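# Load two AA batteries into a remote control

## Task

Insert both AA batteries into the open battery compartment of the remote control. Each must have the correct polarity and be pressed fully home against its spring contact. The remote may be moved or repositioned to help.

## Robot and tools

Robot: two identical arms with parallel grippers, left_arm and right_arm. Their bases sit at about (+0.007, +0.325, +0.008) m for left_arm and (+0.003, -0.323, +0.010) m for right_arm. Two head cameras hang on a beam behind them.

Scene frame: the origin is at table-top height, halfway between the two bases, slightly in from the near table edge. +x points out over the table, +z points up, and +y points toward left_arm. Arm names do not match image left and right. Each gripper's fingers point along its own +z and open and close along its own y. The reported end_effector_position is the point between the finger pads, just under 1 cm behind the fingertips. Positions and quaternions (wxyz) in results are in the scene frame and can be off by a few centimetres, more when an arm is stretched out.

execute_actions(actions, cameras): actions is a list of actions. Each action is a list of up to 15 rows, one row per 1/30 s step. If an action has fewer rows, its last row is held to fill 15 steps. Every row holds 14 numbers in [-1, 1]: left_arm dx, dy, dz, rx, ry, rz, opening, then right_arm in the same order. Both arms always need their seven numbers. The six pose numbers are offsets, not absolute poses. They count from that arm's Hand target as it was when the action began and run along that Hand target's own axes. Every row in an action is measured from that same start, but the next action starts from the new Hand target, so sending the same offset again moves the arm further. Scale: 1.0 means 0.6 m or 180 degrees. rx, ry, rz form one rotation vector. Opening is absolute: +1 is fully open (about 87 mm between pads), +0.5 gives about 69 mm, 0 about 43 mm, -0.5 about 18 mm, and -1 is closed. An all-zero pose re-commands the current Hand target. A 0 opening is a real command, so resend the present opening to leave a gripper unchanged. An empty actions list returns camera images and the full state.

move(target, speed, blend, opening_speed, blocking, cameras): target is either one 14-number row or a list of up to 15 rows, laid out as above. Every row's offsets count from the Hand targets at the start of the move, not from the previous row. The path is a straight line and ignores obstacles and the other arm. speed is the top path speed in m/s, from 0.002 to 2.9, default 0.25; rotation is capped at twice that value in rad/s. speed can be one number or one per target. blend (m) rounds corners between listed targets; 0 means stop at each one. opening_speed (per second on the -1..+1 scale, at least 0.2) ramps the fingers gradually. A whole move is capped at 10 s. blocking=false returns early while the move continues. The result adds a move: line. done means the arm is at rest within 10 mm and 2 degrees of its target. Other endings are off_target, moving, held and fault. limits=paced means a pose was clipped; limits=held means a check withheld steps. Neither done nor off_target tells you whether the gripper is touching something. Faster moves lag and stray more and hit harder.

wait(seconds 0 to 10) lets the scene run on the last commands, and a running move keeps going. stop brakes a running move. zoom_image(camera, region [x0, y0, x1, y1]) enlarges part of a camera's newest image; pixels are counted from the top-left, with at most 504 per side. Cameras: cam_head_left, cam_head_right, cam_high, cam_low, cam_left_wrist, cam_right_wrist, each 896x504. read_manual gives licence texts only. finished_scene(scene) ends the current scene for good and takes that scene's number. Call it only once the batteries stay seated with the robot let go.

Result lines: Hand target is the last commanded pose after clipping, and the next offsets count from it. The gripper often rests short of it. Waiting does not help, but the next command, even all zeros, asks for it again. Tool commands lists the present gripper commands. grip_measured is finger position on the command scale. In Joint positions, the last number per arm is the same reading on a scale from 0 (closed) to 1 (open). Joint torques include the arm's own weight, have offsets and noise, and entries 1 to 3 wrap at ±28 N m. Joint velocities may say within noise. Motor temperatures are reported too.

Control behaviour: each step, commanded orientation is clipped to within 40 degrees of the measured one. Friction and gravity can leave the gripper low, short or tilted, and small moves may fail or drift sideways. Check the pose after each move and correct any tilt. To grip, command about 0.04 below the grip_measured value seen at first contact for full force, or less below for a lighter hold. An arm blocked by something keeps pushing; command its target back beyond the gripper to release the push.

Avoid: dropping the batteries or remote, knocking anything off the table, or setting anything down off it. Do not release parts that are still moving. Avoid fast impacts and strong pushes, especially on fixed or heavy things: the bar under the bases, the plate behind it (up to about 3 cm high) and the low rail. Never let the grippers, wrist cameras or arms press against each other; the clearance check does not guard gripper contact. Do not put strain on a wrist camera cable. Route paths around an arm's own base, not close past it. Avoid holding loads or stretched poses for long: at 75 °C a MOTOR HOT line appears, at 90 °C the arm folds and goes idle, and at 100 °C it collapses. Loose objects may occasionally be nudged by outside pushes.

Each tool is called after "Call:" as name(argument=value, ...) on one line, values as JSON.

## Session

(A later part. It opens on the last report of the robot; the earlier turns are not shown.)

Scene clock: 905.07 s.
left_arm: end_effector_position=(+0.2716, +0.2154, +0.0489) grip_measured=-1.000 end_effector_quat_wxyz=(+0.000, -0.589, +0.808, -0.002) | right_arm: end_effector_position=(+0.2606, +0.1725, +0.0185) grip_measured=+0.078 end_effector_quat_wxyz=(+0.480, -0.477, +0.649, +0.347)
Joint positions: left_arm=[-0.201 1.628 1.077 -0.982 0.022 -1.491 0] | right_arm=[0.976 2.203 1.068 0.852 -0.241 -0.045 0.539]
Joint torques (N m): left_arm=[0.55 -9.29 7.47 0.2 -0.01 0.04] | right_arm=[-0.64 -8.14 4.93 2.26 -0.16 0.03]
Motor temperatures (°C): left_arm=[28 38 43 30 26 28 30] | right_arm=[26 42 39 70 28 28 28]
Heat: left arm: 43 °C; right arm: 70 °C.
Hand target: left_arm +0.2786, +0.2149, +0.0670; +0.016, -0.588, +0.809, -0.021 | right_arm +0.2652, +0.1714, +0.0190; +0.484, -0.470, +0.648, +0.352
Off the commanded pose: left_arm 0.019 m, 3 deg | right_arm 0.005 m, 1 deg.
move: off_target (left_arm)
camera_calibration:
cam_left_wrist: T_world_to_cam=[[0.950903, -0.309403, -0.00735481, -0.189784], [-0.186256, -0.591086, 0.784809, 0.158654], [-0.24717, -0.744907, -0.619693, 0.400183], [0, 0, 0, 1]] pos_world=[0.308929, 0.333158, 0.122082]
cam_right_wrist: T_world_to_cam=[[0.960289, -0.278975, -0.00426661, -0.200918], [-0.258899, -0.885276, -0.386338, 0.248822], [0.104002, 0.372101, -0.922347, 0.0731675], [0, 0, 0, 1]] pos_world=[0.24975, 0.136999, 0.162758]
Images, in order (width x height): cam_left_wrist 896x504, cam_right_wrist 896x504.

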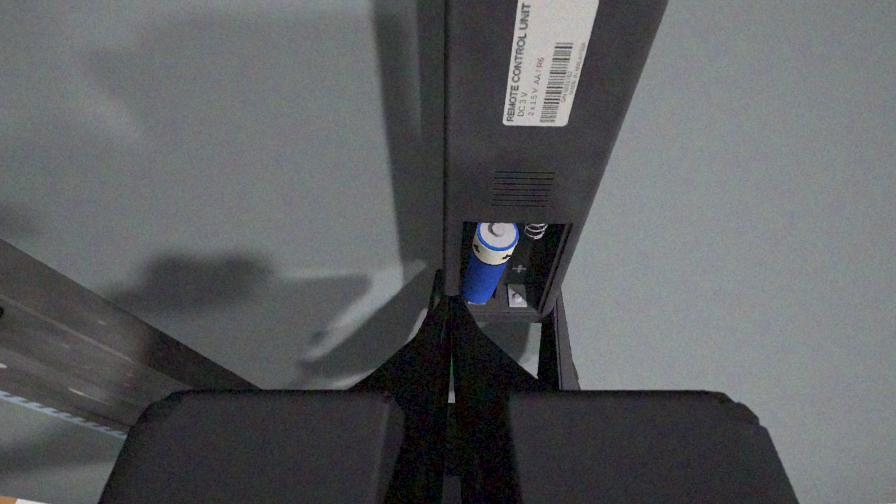

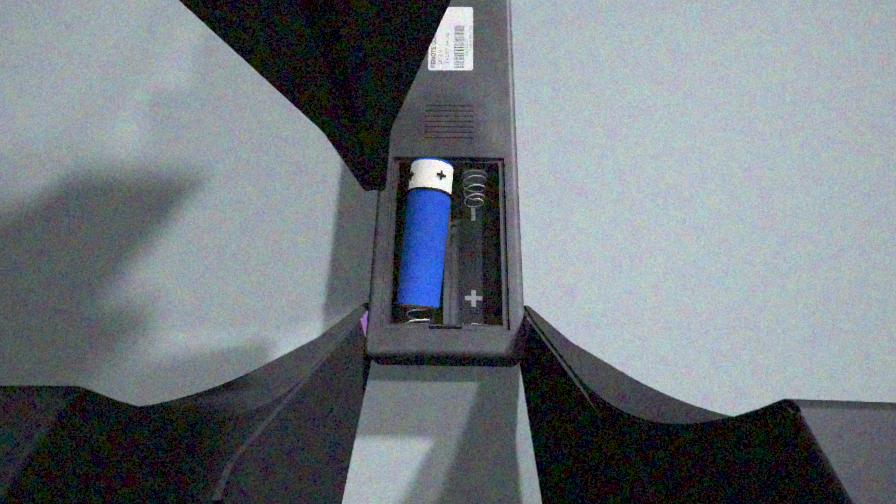

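Call:
move(target=[[0.0043,-0.0105,-0.0412,0,0,0,-0.25,0,0,0,0,0,0,0.0],[0.0052,-0.0053,0.0597,0,0,0,-0.25,0,0,0,0,0,0,0.0]], cameras=["cam_right_wrist","cam_left_wrist"], speed=[0.1,0.06])

Call:
zoom_image(camera="cam_left_wrist", region=[380, 180, 580, 380])

Call:
zoom_image(camera="cam_right_wrist", region=[340, 100, 560, 370])

Scene clock: 930.37 s.
left_arm: end_effector_position=(+0.2805, +0.2113, +0.0342) grip_measured=-0.250 end_effector_quat_wxyz=(+0.015, -0.585, +0.810, -0.020) | right_arm: end_effector_position=(+0.2606, +0.1725, +0.0185) grip_measured=+0.078 end_effector_quat_wxyz=(+0.480, -0.477, +0.649, +0.347)
Joint positions: left_arm=[-0.209 1.643 1.031 -0.874 0.022 -1.491 0.375] | right_arm=[0.976 2.203 1.068 0.852 -0.241 -0.045 0.539]
Joint torques (N m): left_arm=[-0.24 -5.31 4.81 0.74 -0.02 -0.08] | right_arm=[-0.62 -8.13 4.93 2.25 -0.16 0.03]
Motor temperatures (°C): left_arm=[28 44 46 29 26 28 30] | right_arm=[26 42 38 70 28 28 28]
Heat: left arm: 46 °C; right arm: 70 °C.
Hand target: left_arm +0.2825, +0.2104, +0.0314; +0.016, -0.588, +0.809, -0.021 | right_arm +0.2652, +0.1714, +0.0190; +0.484, -0.470, +0.648, +0.352
Off the commanded pose: left_arm 0.004 m, 0 deg | right_arm 0.005 m, 1 deg.
move: done
camera_calibration:
cam_left_wrist: T_world_to_cam=[[0.947516, -0.317338, 0.0388626, -0.198525], [-0.226554, -0.580687, 0.781969, 0.178588], [-0.225581, -0.749733, -0.622105, 0.38527], [0, 0, 0, 1]] pos_world=[0.315475, 0.329554, 0.107743]
cam_right_wrist: T_world_to_cam=[[0.960289, -0.278975, -0.00426661, -0.200918], [-0.258899, -0.885276, -0.386338, 0.248822], [0.104002, 0.372101, -0.922347, 0.0731675], [0, 0, 0, 1]] pos_world=[0.24975, 0.136999, 0.162758]
Images, in order (width x height): cam_left_wrist 896x504, cam_right_wrist 896x504.

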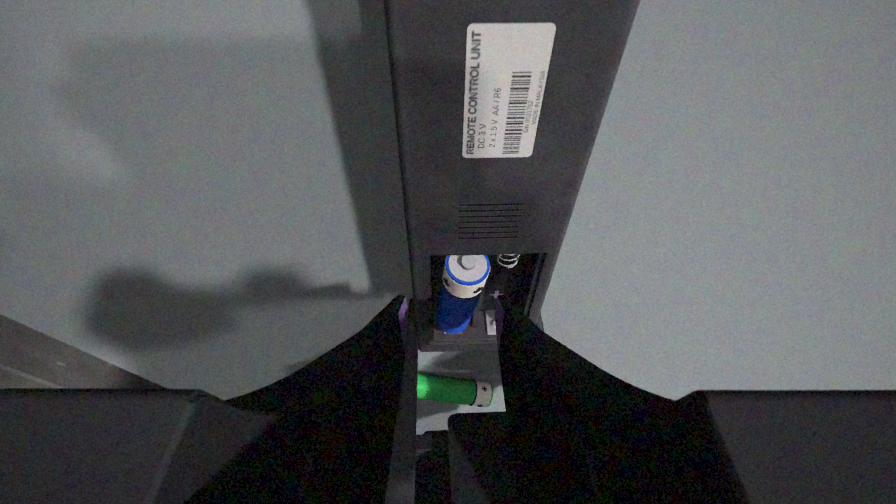

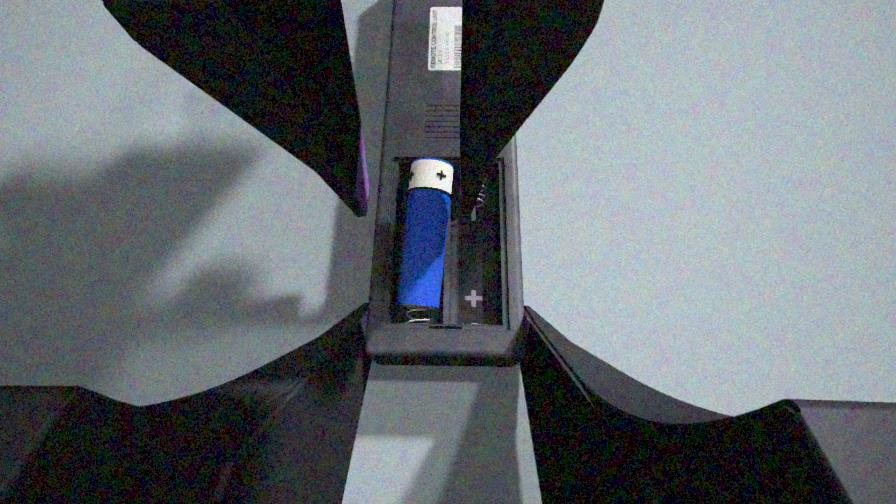

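Scaled by 2.520 from the camera's 896x504 image, which has a finer 1280x720 frame.

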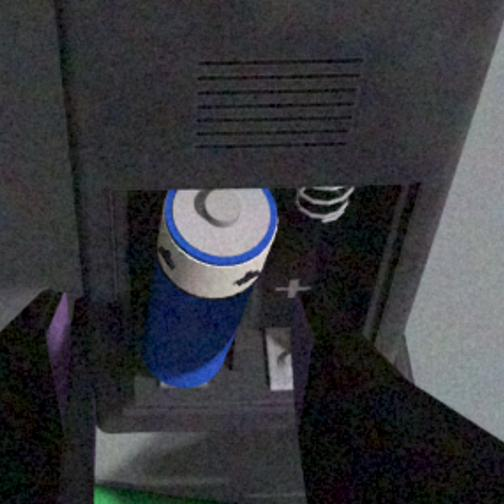

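Scaled by 1.867 from the camera's 896x504 image, which has a finer 1280x720 frame.

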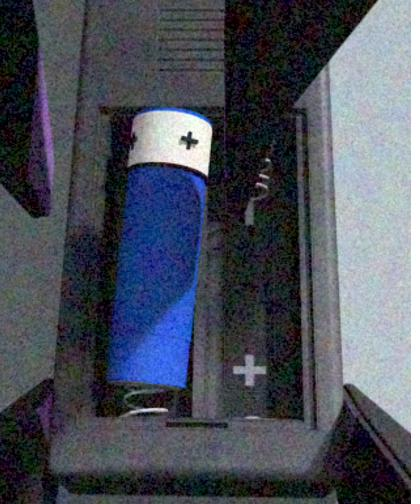

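Call:
move(target=[[0,0,0,0,0,0,-0.66,0,0,0,0,0,0,0.0]], cameras=["cam_right_wrist","cam_left_wrist"], opening_speed=0.4)

Call:
zoom_image(camera="cam_right_wrist", region=[340, 100, 560, 370])

Call:
zoom_image(camera="cam_left_wrist", region=[380, 180, 580, 380])

Scene clock: 944.53 s.
left_arm: end_effector_position=(+0.2812, +0.2112, +0.0343) grip_measured=-0.660 end_effector_quat_wxyz=(+0.016, -0.585, +0.810, -0.021) | right_arm: end_effector_position=(+0.2606, +0.1725, +0.0185) grip_measured=+0.078 end_effector_quat_wxyz=(+0.480, -0.477, +0.649, +0.347)
Joint positions: left_arm=[-0.209 1.643 1.031 -0.872 0.022 -1.491 0.17] | right_arm=[0.976 2.203 1.068 0.852 -0.241 -0.045 0.539]
Joint torques (N m): left_arm=[-0.27 -5.35 4.79 0.7 -0.01 -0.1] | right_arm=[-0.65 -8.08 4.9 2.26 -0.15 0.03]
Motor temperatures (°C): left_arm=[28 41 45 29 26 28 30] | right_arm=[26 42 38 71 28 28 28]
Heat: left arm: 45 °C; right arm: 71 °C.
Hand target: left_arm +0.2825, +0.2104, +0.0314; +0.016, -0.588, +0.809, -0.021 | right_arm +0.2652, +0.1714, +0.0190; +0.484, -0.470, +0.648, +0.352
Off the commanded pose: left_arm 0.003 m, 0 deg | right_arm 0.005 m, 1 deg.
move: done
camera_calibration:
cam_left_wrist: T_world_to_cam=[[0.947383, -0.317392, 0.041567, -0.199266], [-0.228662, -0.580152, 0.781752, 0.179159], [-0.224006, -0.750124, -0.622202, 0.384948], [0, 0, 0, 1]] pos_world=[0.315979, 0.329453, 0.107741]
cam_right_wrist: T_world_to_cam=[[0.960289, -0.278975, -0.00426661, -0.200918], [-0.258899, -0.885276, -0.386338, 0.248822], [0.104002, 0.372101, -0.922347, 0.0731675], [0, 0, 0, 1]] pos_world=[0.24975, 0.136999, 0.162758]
Images, in order (width x height): cam_left_wrist 896x504, cam_right_wrist 896x504.

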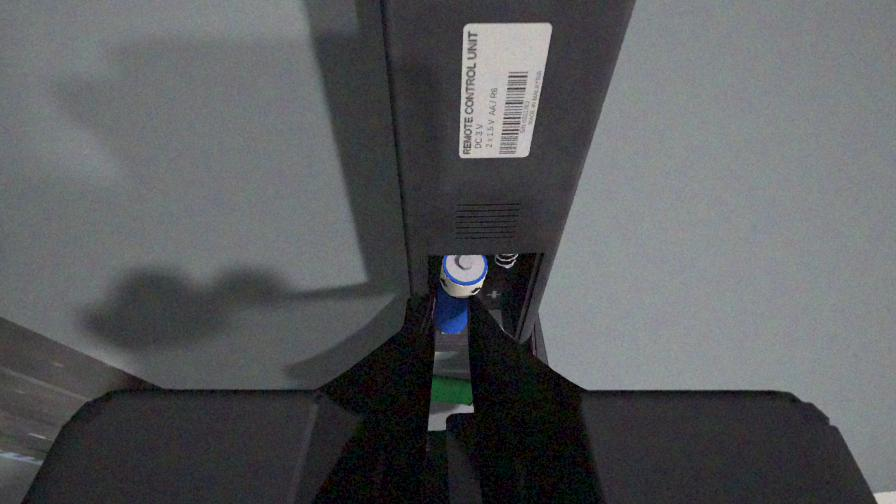

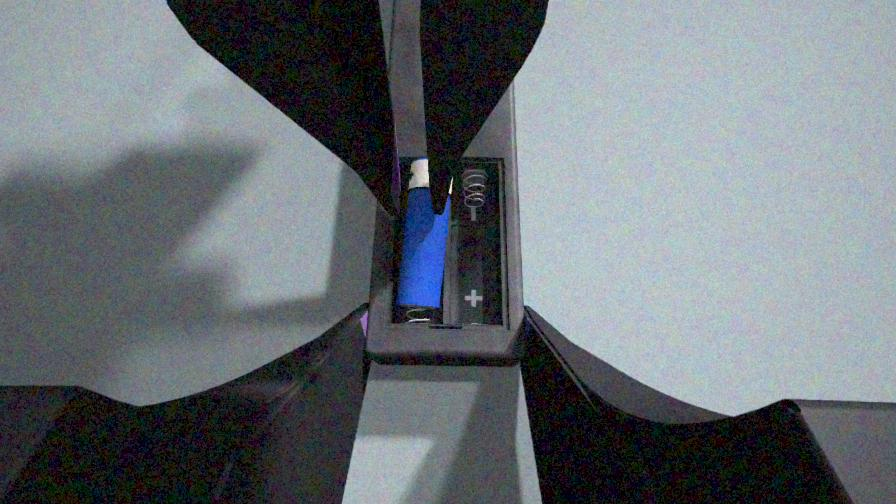

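Scaled by 1.867 from the camera's 896x504 image, which has a finer 1280x720 frame.

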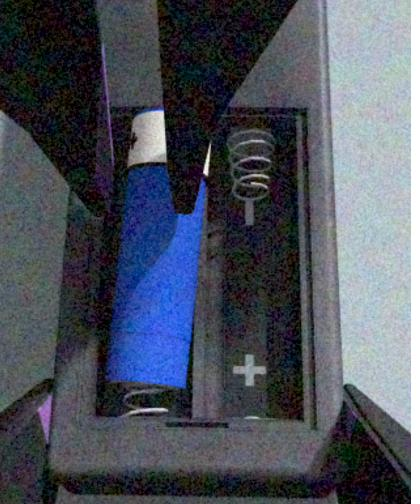

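Scaled by 2.520 from the camera's 896x504 image, which has a finer 1280x720 frame.

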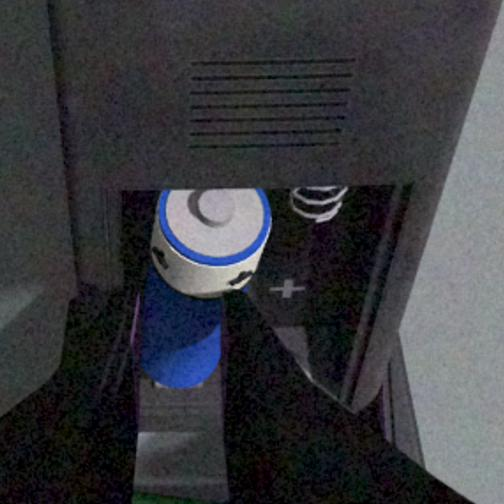

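Call:
move(target=[[-0.0062,-0.022,-0.0573,0,0,0,-0.6,0,0,0,0,0,0,0.0],[-0.0062,-0.022,-0.0573,0,0,0,-1,0,0,0,0,0,0,0.0],[-0.005,-0.019,0.0067,0,0,0,-1,0,0,0,0,0,0,0.0]], cameras=["cam_right_wrist","cam_left_wrist"], speed=[0.1,0.06,0.06])

Call:
zoom_image(camera="cam_left_wrist", region=[380, 180, 580, 380])

Call:
zoom_image(camera="cam_right_wrist", region=[340, 100, 560, 370])

Scene clock: 964.90 s.
left_arm: end_effector_position=(+0.2931, +0.2078, +0.0334) grip_measured=-1.000 end_effector_quat_wxyz=(+0.017, -0.585, +0.810, -0.024) | right_arm: end_effector_position=(+0.2606, +0.1725, +0.0185) grip_measured=+0.078 end_effector_quat_wxyz=(+0.480, -0.477, +0.649, +0.347)
Joint positions: left_arm=[-0.209 1.685 1.074 -0.868 0.025 -1.491 0] | right_arm=[0.976 2.203 1.068 0.852 -0.241 -0.045 0.539]
Joint torques (N m): left_arm=[0.38 -5.19 4.67 0.74 -0.04 -0.02] | right_arm=[-0.64 -8.09 4.89 2.27 -0.15 0.03]
Motor temperatures (°C): left_arm=[28 40 45 29 26 28 30] | right_arm=[26 42 38 71 28 28 28]
Heat: left arm: 45 °C; right arm: 71 °C.
Hand target: left_arm +0.2945, +0.2097, +0.0279; +0.016, -0.588, +0.809, -0.021 | right_arm +0.2652, +0.1714, +0.0190; +0.484, -0.470, +0.648, +0.352
Off the commanded pose: left_arm 0.006 m, 0 deg | right_arm 0.005 m, 1 deg.
move: done
camera_calibration:
cam_left_wrist: T_world_to_cam=[[0.947091, -0.317442, 0.0474173, -0.21168], [-0.232614, -0.577065, 0.782871, 0.181098], [-0.221153, -0.75248, -0.620375, 0.384249], [0, 0, 0, 1]] pos_world=[0.327584, 0.326448, 0.10664]
cam_right_wrist: T_world_to_cam=[[0.960289, -0.278975, -0.00426661, -0.200918], [-0.258899, -0.885276, -0.386338, 0.248822], [0.104002, 0.372101, -0.922347, 0.0731675], [0, 0, 0, 1]] pos_world=[0.24975, 0.136999, 0.162758]
Images, in order (width x height): cam_left_wrist 896x504, cam_right_wrist 896x504.

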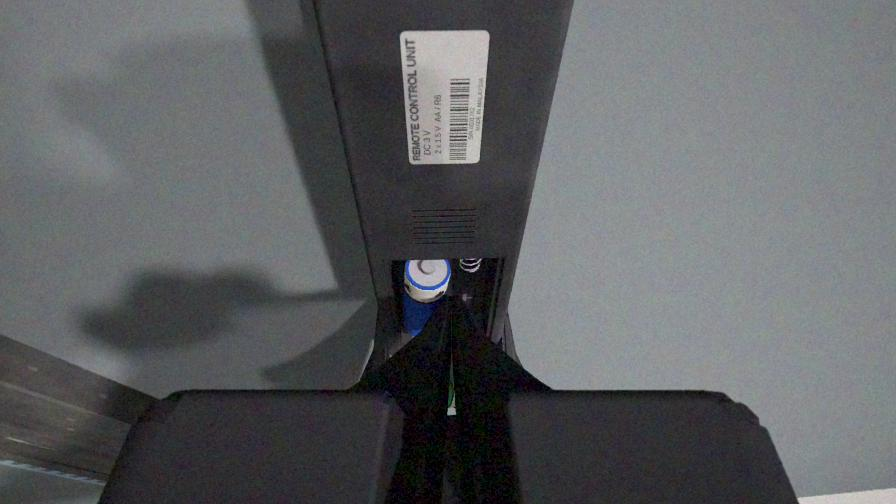

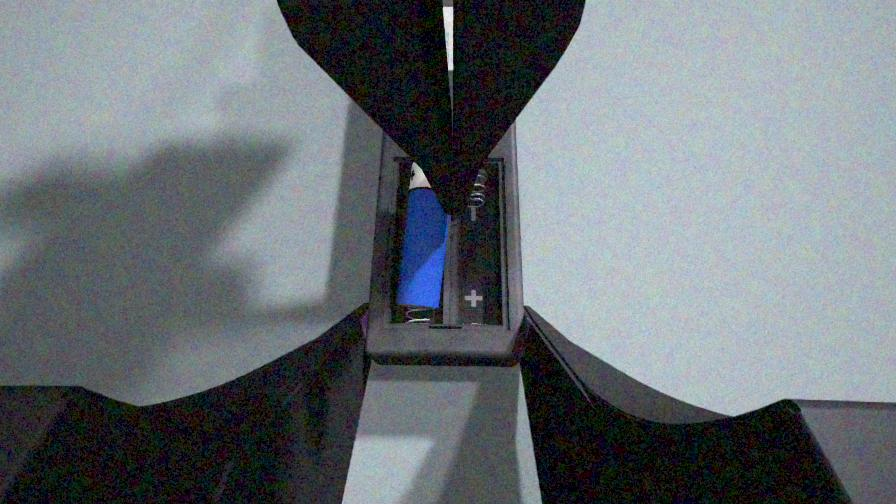

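Scaled by 2.520 from the camera's 896x504 image, which has a finer 1280x720 frame.

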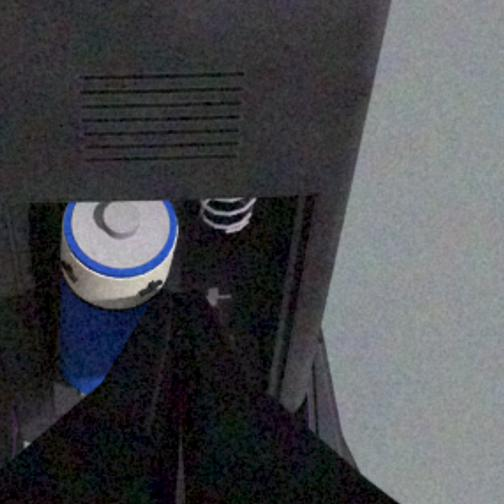

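Scaled by 1.867 from the camera's 896x504 image, which has a finer 1280x720 frame.

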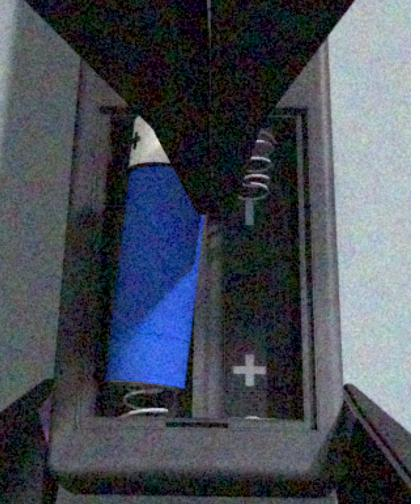

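Call:
move(target=[0,0.0202,0.006,0,0,0,-1,0,0,0,0,0,0,0.0], cameras=["cam_right_wrist","cam_left_wrist"], speed=0.04)

Call:
zoom_image(camera="cam_left_wrist", region=[380, 180, 580, 380])

Call:
zoom_image(camera="cam_right_wrist", region=[340, 100, 560, 370])

Scene clock: 972.93 s.
left_arm: end_effector_position=(+0.2889, +0.2095, +0.0222) grip_measured=-1.000 end_effector_quat_wxyz=(+0.018, -0.586, +0.810, -0.025) | right_arm: end_effector_position=(+0.2598, +0.1728, +0.0186) grip_measured=+0.078 end_effector_quat_wxyz=(+0.479, -0.478, +0.648, +0.349)
Joint positions: left_arm=[-0.207 1.685 1.025 -0.816 0.025 -1.491 0] | right_arm=[0.976 2.203 1.068 0.852 -0.246 -0.045 0.539]
Joint torques (N m): left_arm=[0.7 -7.77 3.77 0.44 -0.03 0.01] | right_arm=[-0.68 -8.1 4.9 2.26 -0.09 0.03]
Motor temperatures (°C): left_arm=[28 39 44 29 26 28 30] | right_arm=[26 42 38 71 28 28 28]
Heat: left arm: 44 °C; right arm: 71 °C.
Hand target: left_arm +0.2831, +0.2134, +0.0237; +0.016, -0.588, +0.809, -0.021 | right_arm +0.2652, +0.1714, +0.0190; +0.485, -0.470, +0.648, +0.352
Off the commanded pose: left_arm 0.007 m, 1 deg | right_arm 0.006 m, 1 deg.
move: done
camera_calibration:
cam_left_wrist: T_world_to_cam=[[0.947446, -0.316008, 0.0498509, -0.207044], [-0.233617, -0.57696, 0.782649, 0.190147], [-0.218561, -0.753164, -0.620464, 0.377032], [0, 0, 0, 1]] pos_world=[0.322989, 0.328246, 0.0954377]
cam_right_wrist: T_world_to_cam=[[0.961691, -0.274073, -0.00578432, -0.201099], [-0.254883, -0.88619, -0.386914, 0.24801], [0.100917, 0.373567, -0.922097, 0.0738119], [0, 0, 0, 1]] pos_world=[0.24916, 0.137095, 0.162857]
Images, in order (width x height): cam_left_wrist 896x504, cam_right_wrist 896x504.

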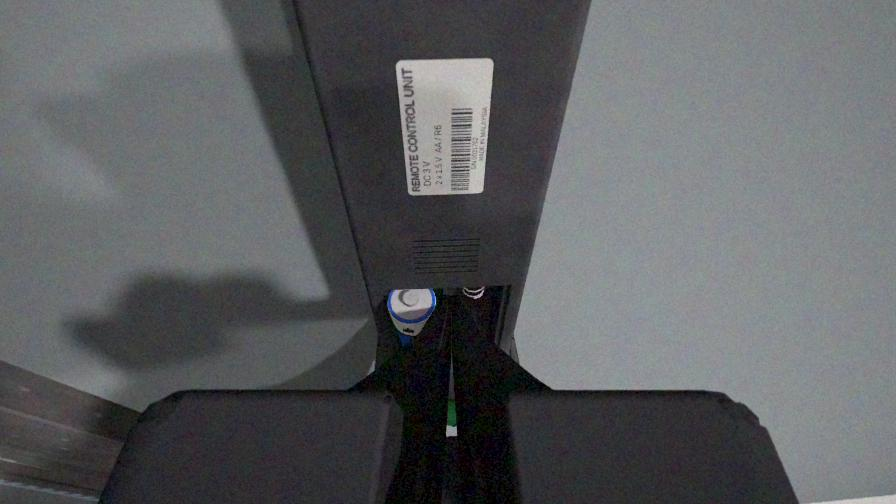

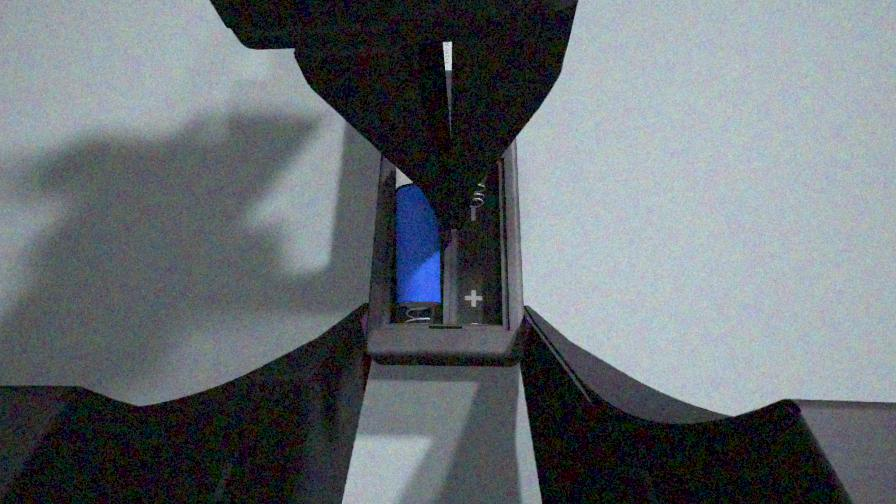

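Scaled by 2.520 from the camera's 896x504 image, which has a finer 1280x720 frame.

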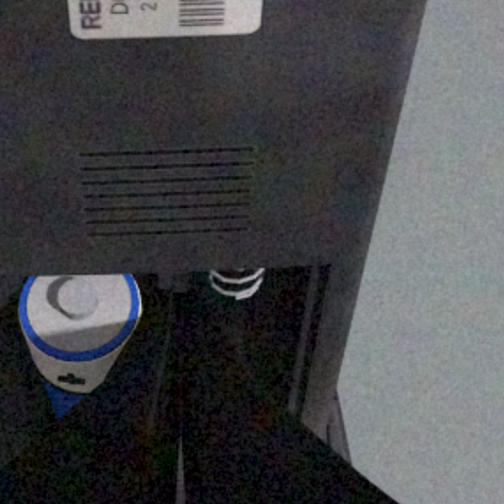

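Scaled by 1.867 from the camera's 896x504 image, which has a finer 1280x720 frame.

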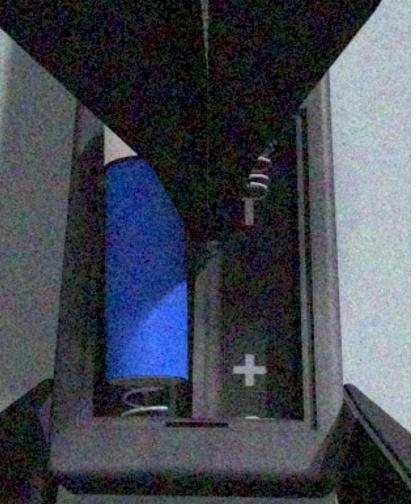

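Call:
move(target=[[0.0047,0.0003,-0.0857,0,0,0,-1,0,0,0,0,0,0,0.0],[0.0033,0.0043,-0.0208,0,0,0,-1,0,0,0,0,0,0,0.0]], cameras=["cam_right_wrist","cam_left_wrist"], speed=[0.1,0.06])

Call:
zoom_image(camera="cam_left_wrist", region=[380, 180, 580, 380])

Call:
zoom_image(camera="cam_right_wrist", region=[340, 100, 560, 370])

Scene clock: 985.43 s.
left_arm: end_effector_position=(+0.2776, +0.2115, +0.0391) grip_measured=-1.000 end_effector_quat_wxyz=(+0.014, -0.585, +0.810, -0.021) | right_arm: end_effector_position=(+0.2592, +0.1730, +0.0186) grip_measured=+0.078 end_effector_quat_wxyz=(+0.478, -0.479, +0.648, +0.350)
Joint positions: left_arm=[-0.209 1.625 1.031 -0.892 0.025 -1.491 0] | right_arm=[0.976 2.203 1.068 0.852 -0.25 -0.045 0.539]
Joint torques (N m): left_arm=[0.21 -5.33 4.81 0.74 -0.02 -0.05] | right_arm=[-0.68 -8.12 4.92 2.25 -0.05 0.03]
Motor temperatures (°C): left_arm=[28 40 43 29 26 28 30] | right_arm=[26 43 38 71 28 28 28]
Heat: left arm: 43 °C; right arm: 71 °C.
Hand target: left_arm +0.2795, +0.2125, +0.0360; +0.016, -0.588, +0.809, -0.021 | right_arm +0.2652, +0.1714, +0.0190; +0.485, -0.470, +0.648, +0.352
Off the commanded pose: left_arm 0.004 m, 0 deg | right_arm 0.006 m, 1 deg.
move: done
camera_calibration:
cam_left_wrist: T_world_to_cam=[[0.94745, -0.317396, 0.0399851, -0.195913], [-0.226843, -0.578433, 0.783554, 0.173809], [-0.225568, -0.751449, -0.620036, 0.388044], [0, 0, 0, 1]] pos_world=[0.312575, 0.32995, 0.112246]
cam_right_wrist: T_world_to_cam=[[0.962498, -0.271206, -0.00670927, -0.201329], [-0.252574, -0.886799, -0.387032, 0.247575], [0.0990155, 0.374212, -0.922042, 0.0741708], [0, 0, 0, 1]] pos_world=[0.248965, 0.137192, 0.162857]
Images, in order (width x height): cam_left_wrist 896x504, cam_right_wrist 896x504.

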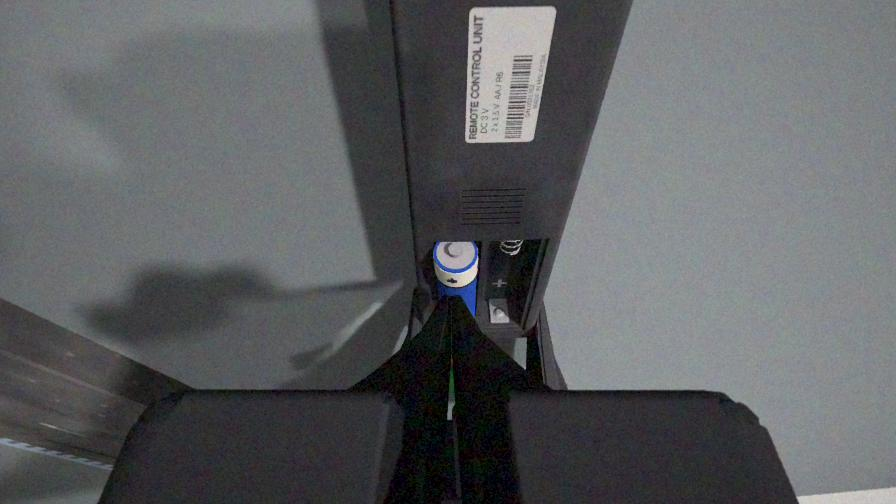

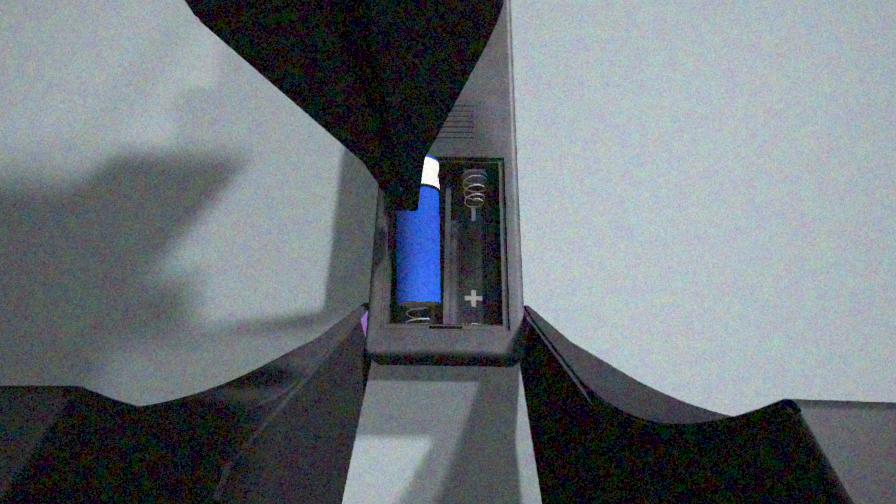

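Scaled by 2.520 from the camera's 896x504 image, which has a finer 1280x720 frame.

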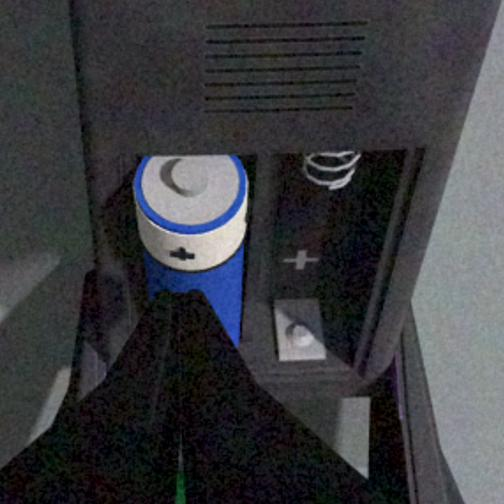

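Scaled by 1.867 from the camera's 896x504 image, which has a finer 1280x720 frame.

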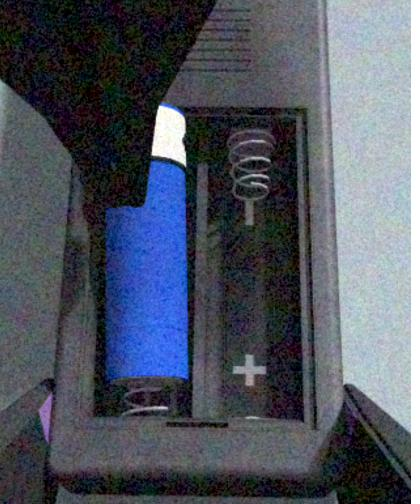

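Call:
move(target=[-0.0042,0.0013,0.03,0,0,0,-1,0,0,0,0,0,0,0.0], cameras=["cam_right_wrist","cam_left_wrist"], speed=0.04)

Call:
zoom_image(camera="cam_left_wrist", region=[380, 180, 580, 380])

Call:
zoom_image(camera="cam_right_wrist", region=[340, 100, 560, 370])

Scene clock: 999.23 s.
left_arm: end_effector_position=(+0.2823, +0.2085, +0.0338) grip_measured=-1.000 end_effector_quat_wxyz=(+0.020, -0.585, +0.810, -0.036) | right_arm: end_effector_position=(+0.2592, +0.1730, +0.0186) grip_measured=+0.078 end_effector_quat_wxyz=(+0.478, -0.479, +0.648, +0.350)
Joint positions: left_arm=[-0.209 1.628 1.008 -0.837 0.035 -1.491 0] | right_arm=[0.976 2.203 1.068 0.852 -0.25 -0.045 0.539]
Joint torques (N m): left_arm=[0.9 -3.37 3.04 0.98 -0.13 0.03] | right_arm=[-0.65 -8.08 4.9 2.25 -0.06 0.03]
Motor temperatures (°C): left_arm=[28 38 43 29 26 28 30] | right_arm=[26 43 38 71 28 28 28]
Heat: left arm: 43 °C; right arm: 71 °C.
Hand target: left_arm +0.2804, +0.2148, +0.0180; +0.016, -0.588, +0.809, -0.021 | right_arm +0.2652, +0.1714, +0.0190; +0.485, -0.470, +0.648, +0.352
Off the commanded pose: left_arm 0.017 m, 2 deg | right_arm 0.006 m, 1 deg.
move: off_target (left_arm)
camera_calibration:
cam_left_wrist: T_world_to_cam=[[0.945694, -0.317616, 0.0691548, -0.201566], [-0.247241, -0.56472, 0.787377, 0.179998], [-0.21103, -0.761716, -0.61258, 0.381379], [0, 0, 0, 1]] pos_world=[0.315606, 0.32813, 0.105838]
cam_right_wrist: T_world_to_cam=[[0.962498, -0.271206, -0.00670927, -0.201329], [-0.252574, -0.886799, -0.387032, 0.247575], [0.0990155, 0.374212, -0.922042, 0.0741708], [0, 0, 0, 1]] pos_world=[0.248965, 0.137192, 0.162857]
Images, in order (width x height): cam_left_wrist 896x504, cam_right_wrist 896x504.

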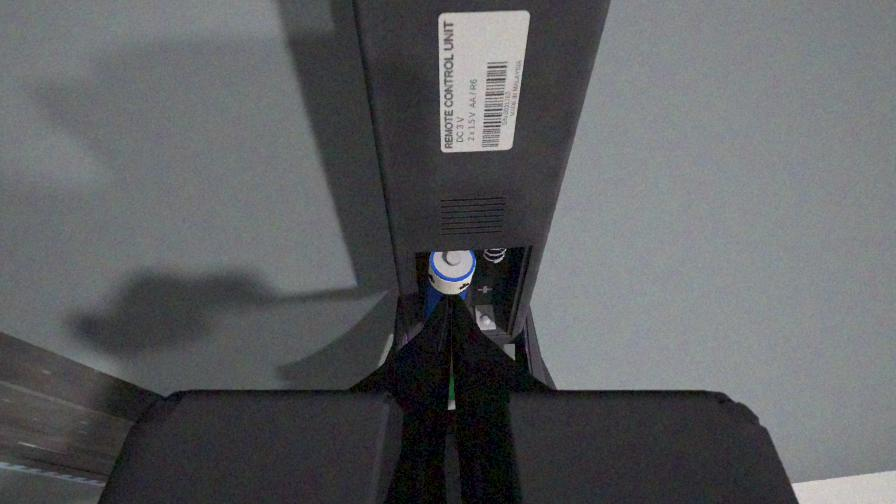

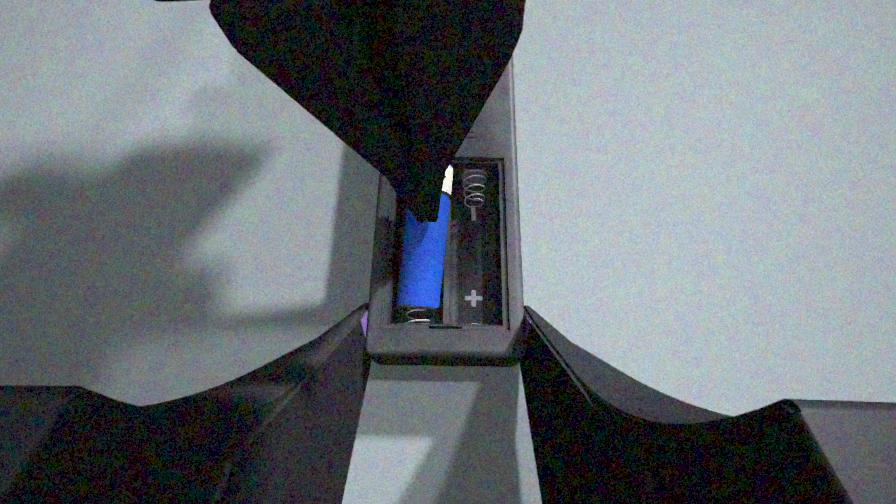

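Scaled by 2.520 from the camera's 896x504 image, which has a finer 1280x720 frame.

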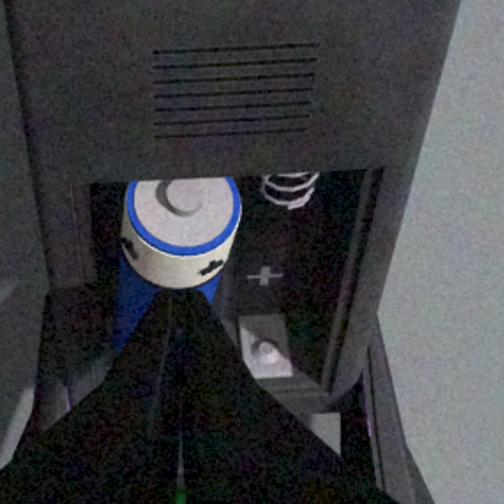

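Scaled by 1.867 from the camera's 896x504 image, which has a finer 1280x720 frame.

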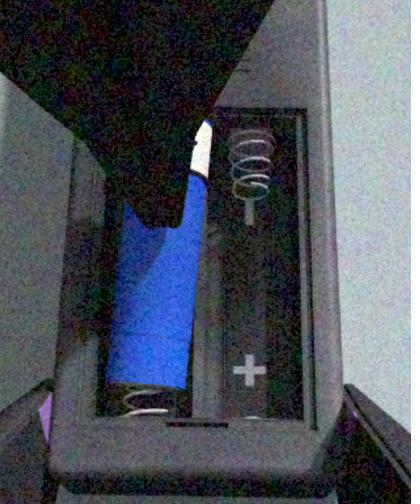

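Call:
move(target=[[-0.008,-0.01,-0.1113,0,0,0,-1,0,0,0,0,0,0,0.0],[-0.008,-0.01,-0.1113,0,0,0,-0.25,0,0,0,0,0,0,0.0],[-0.0087,-0.0048,-0.0198,0,0,0,-0.25,0,0,0,0,0,0,0.0]], cameras=["cam_right_wrist","cam_left_wrist"], speed=[0.12,0.1,0.07])

Call:
zoom_image(camera="cam_left_wrist", region=[380, 180, 580, 380])

Call:
zoom_image(camera="cam_right_wrist", region=[340, 100, 560, 370])

Scene clock: 1027.27 s.
left_arm: end_effector_position=(+0.2810, +0.2139, +0.0334) grip_measured=-0.250 end_effector_quat_wxyz=(+0.010, -0.588, +0.809, -0.024) | right_arm: end_effector_position=(+0.2592, +0.1730, +0.0186) grip_measured=+0.078 end_effector_quat_wxyz=(+0.478, -0.479, +0.648, +0.350)
Joint positions: left_arm=[-0.192 1.645 1.026 -0.869 0.035 -1.48 0.375] | right_arm=[0.976 2.203 1.068 0.852 -0.25 -0.045 0.539]
Joint torques (N m): left_arm=[1.1 -5.42 4.78 0.74 -0.11 0.09] | right_arm=[-0.66 -8.09 4.96 2.25 -0.05 0.03]
Motor temperatures (°C): left_arm=[28 37 42 29 26 28 30] | right_arm=[26 43 38 71 28 28 28]
Heat: left arm: 42 °C; right arm: 71 °C.
Hand target: left_arm +0.2842, +0.2191, +0.0300; +0.016, -0.588, +0.809, -0.021 | right_arm +0.2652, +0.1714, +0.0190; +0.485, -0.470, +0.648, +0.352
Off the commanded pose: left_arm 0.007 m, 1 deg | right_arm 0.006 m, 1 deg.
move: done; target 2's new opening was sent with left_arm's hand 0.020 m and 3 deg from that target
camera_calibration:
cam_left_wrist: T_world_to_cam=[[0.949398, -0.311568, 0.0396104, -0.199958], [-0.220866, -0.572643, 0.789493, 0.177343], [-0.223298, -0.758291, -0.61248, 0.387686], [0, 0, 0, 1]] pos_world=[0.315578, 0.333233, 0.10536]
cam_right_wrist: T_world_to_cam=[[0.962498, -0.271206, -0.00670927, -0.201329], [-0.252574, -0.886799, -0.387032, 0.247575], [0.0990155, 0.374212, -0.922042, 0.0741708], [0, 0, 0, 1]] pos_world=[0.248965, 0.137192, 0.162857]
Images, in order (width x height): cam_left_wrist 896x504, cam_right_wrist 896x504.

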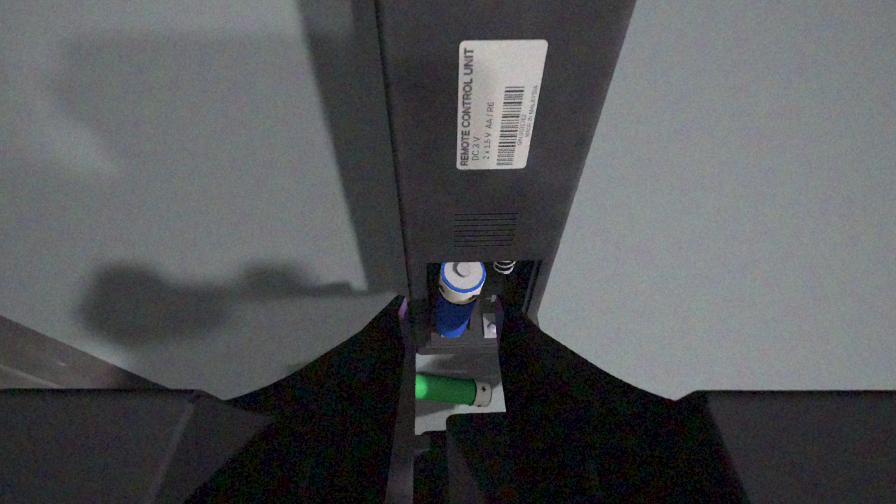

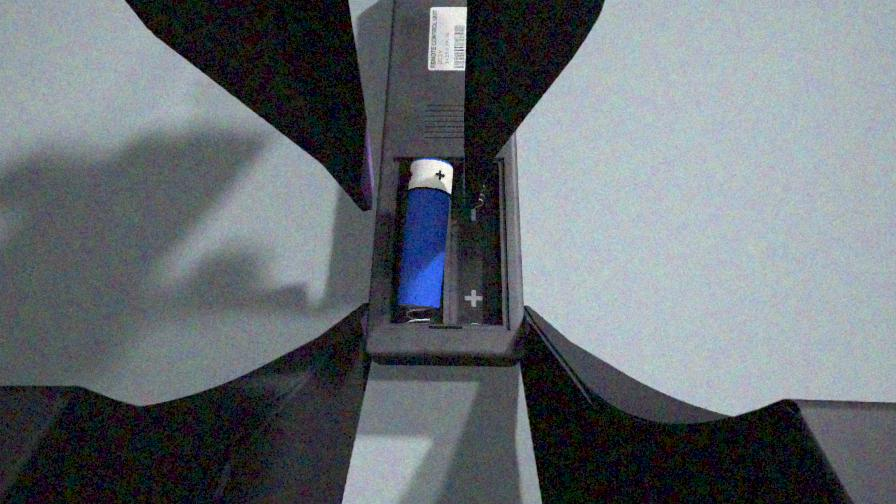

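Scaled by 2.520 from the camera's 896x504 image, which has a finer 1280x720 frame.

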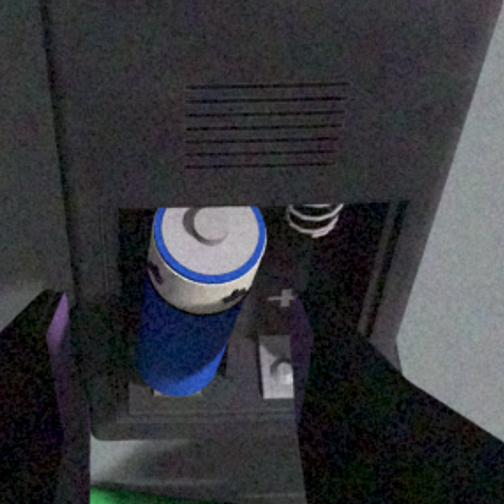

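Scaled by 1.867 from the camera's 896x504 image, which has a finer 1280x720 frame.

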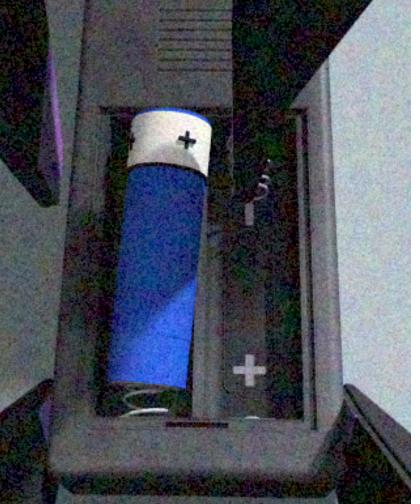

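Call:
move(target=[-0.0167,0.0003,0.0067,0,0,0,-0.25,0,0,0,0,0,0,0.0], cameras=["cam_right_wrist","cam_left_wrist"], speed=0.06)

Call:
zoom_image(camera="cam_left_wrist", region=[380, 180, 580, 380])

Scene clock: 1039.27 s.
left_arm: end_effector_position=(+0.2860, +0.2232, +0.0307) grip_measured=-0.250 end_effector_quat_wxyz=(+0.013, -0.588, +0.808, -0.025) | right_arm: end_effector_position=(+0.2592, +0.1730, +0.0186) grip_measured=+0.078 end_effector_quat_wxyz=(+0.478, -0.479, +0.648, +0.350)
Joint positions: left_arm=[-0.158 1.656 1.026 -0.854 0.035 -1.447 0.375] | right_arm=[0.976 2.203 1.068 0.852 -0.25 -0.045 0.539]
Joint torques (N m): left_arm=[1.17 -5.35 4.4 0.74 -0.1 0.1] | right_arm=[-0.62 -8.13 4.94 2.26 -0.06 0.03]
Motor temperatures (°C): left_arm=[28 37 42 29 26 28 30] | right_arm=[26 43 38 71 28 28 29]
Heat: left arm: 42 °C; right arm: 71 °C.
Hand target: left_arm +0.2872, +0.2286, +0.0260; +0.016, -0.588, +0.809, -0.021 | right_arm +0.2652, +0.1714, +0.0190; +0.485, -0.470, +0.648, +0.352
Off the commanded pose: left_arm 0.007 m, 1 deg | right_arm 0.006 m, 1 deg.
move: done
camera_calibration:
cam_left_wrist: T_world_to_cam=[[0.94927, -0.311285, 0.0445848, -0.201784], [-0.225216, -0.574047, 0.78724, 0.187456], [-0.219462, -0.757345, -0.615033, 0.39287], [0, 0, 0, 1]] pos_world=[0.319986, 0.342334, 0.103052]
cam_right_wrist: T_world_to_cam=[[0.962498, -0.271206, -0.00670927, -0.201329], [-0.252574, -0.886799, -0.387032, 0.247575], [0.0990155, 0.374212, -0.922042, 0.0741708], [0, 0, 0, 1]] pos_world=[0.248965, 0.137192, 0.162857]
Images, in order (width x height): cam_left_wrist 896x504, cam_right_wrist 896x504.

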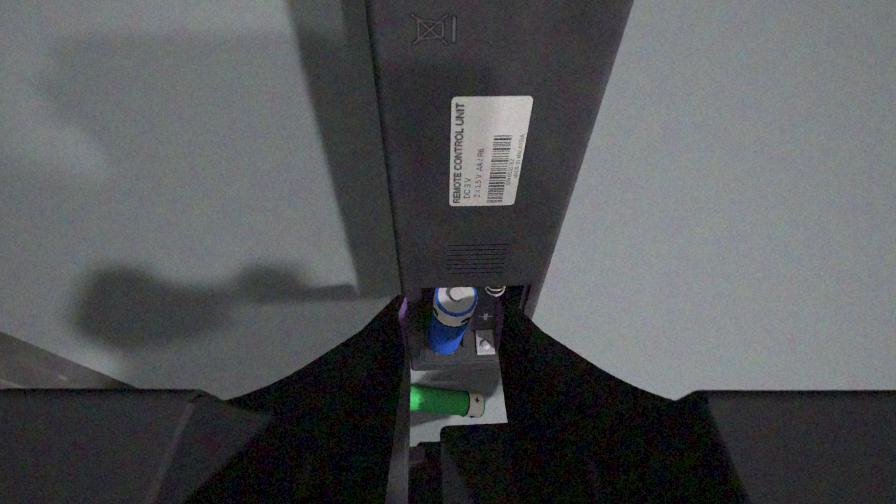

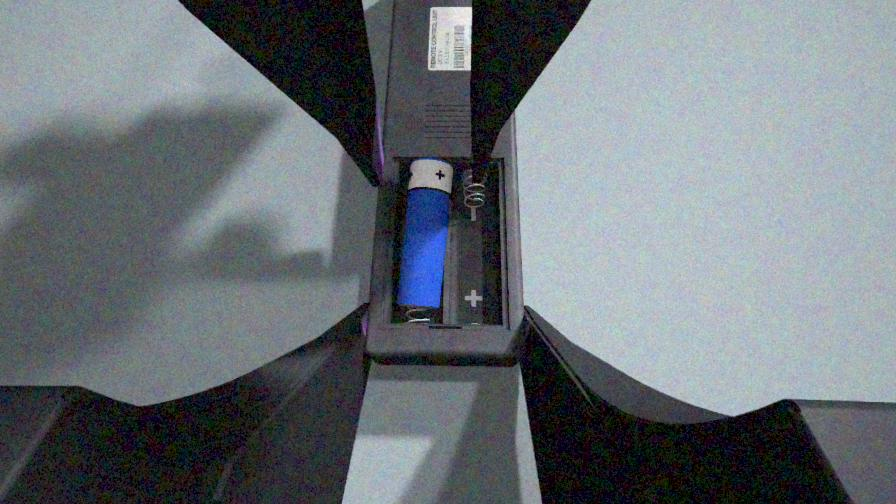

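Scaled by 2.520 from the camera's 896x504 image, which has a finer 1280x720 frame.

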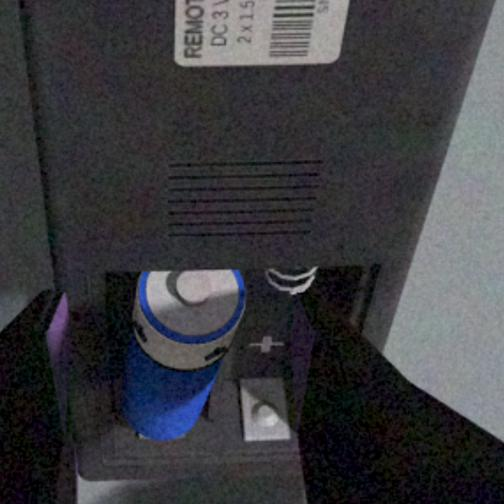

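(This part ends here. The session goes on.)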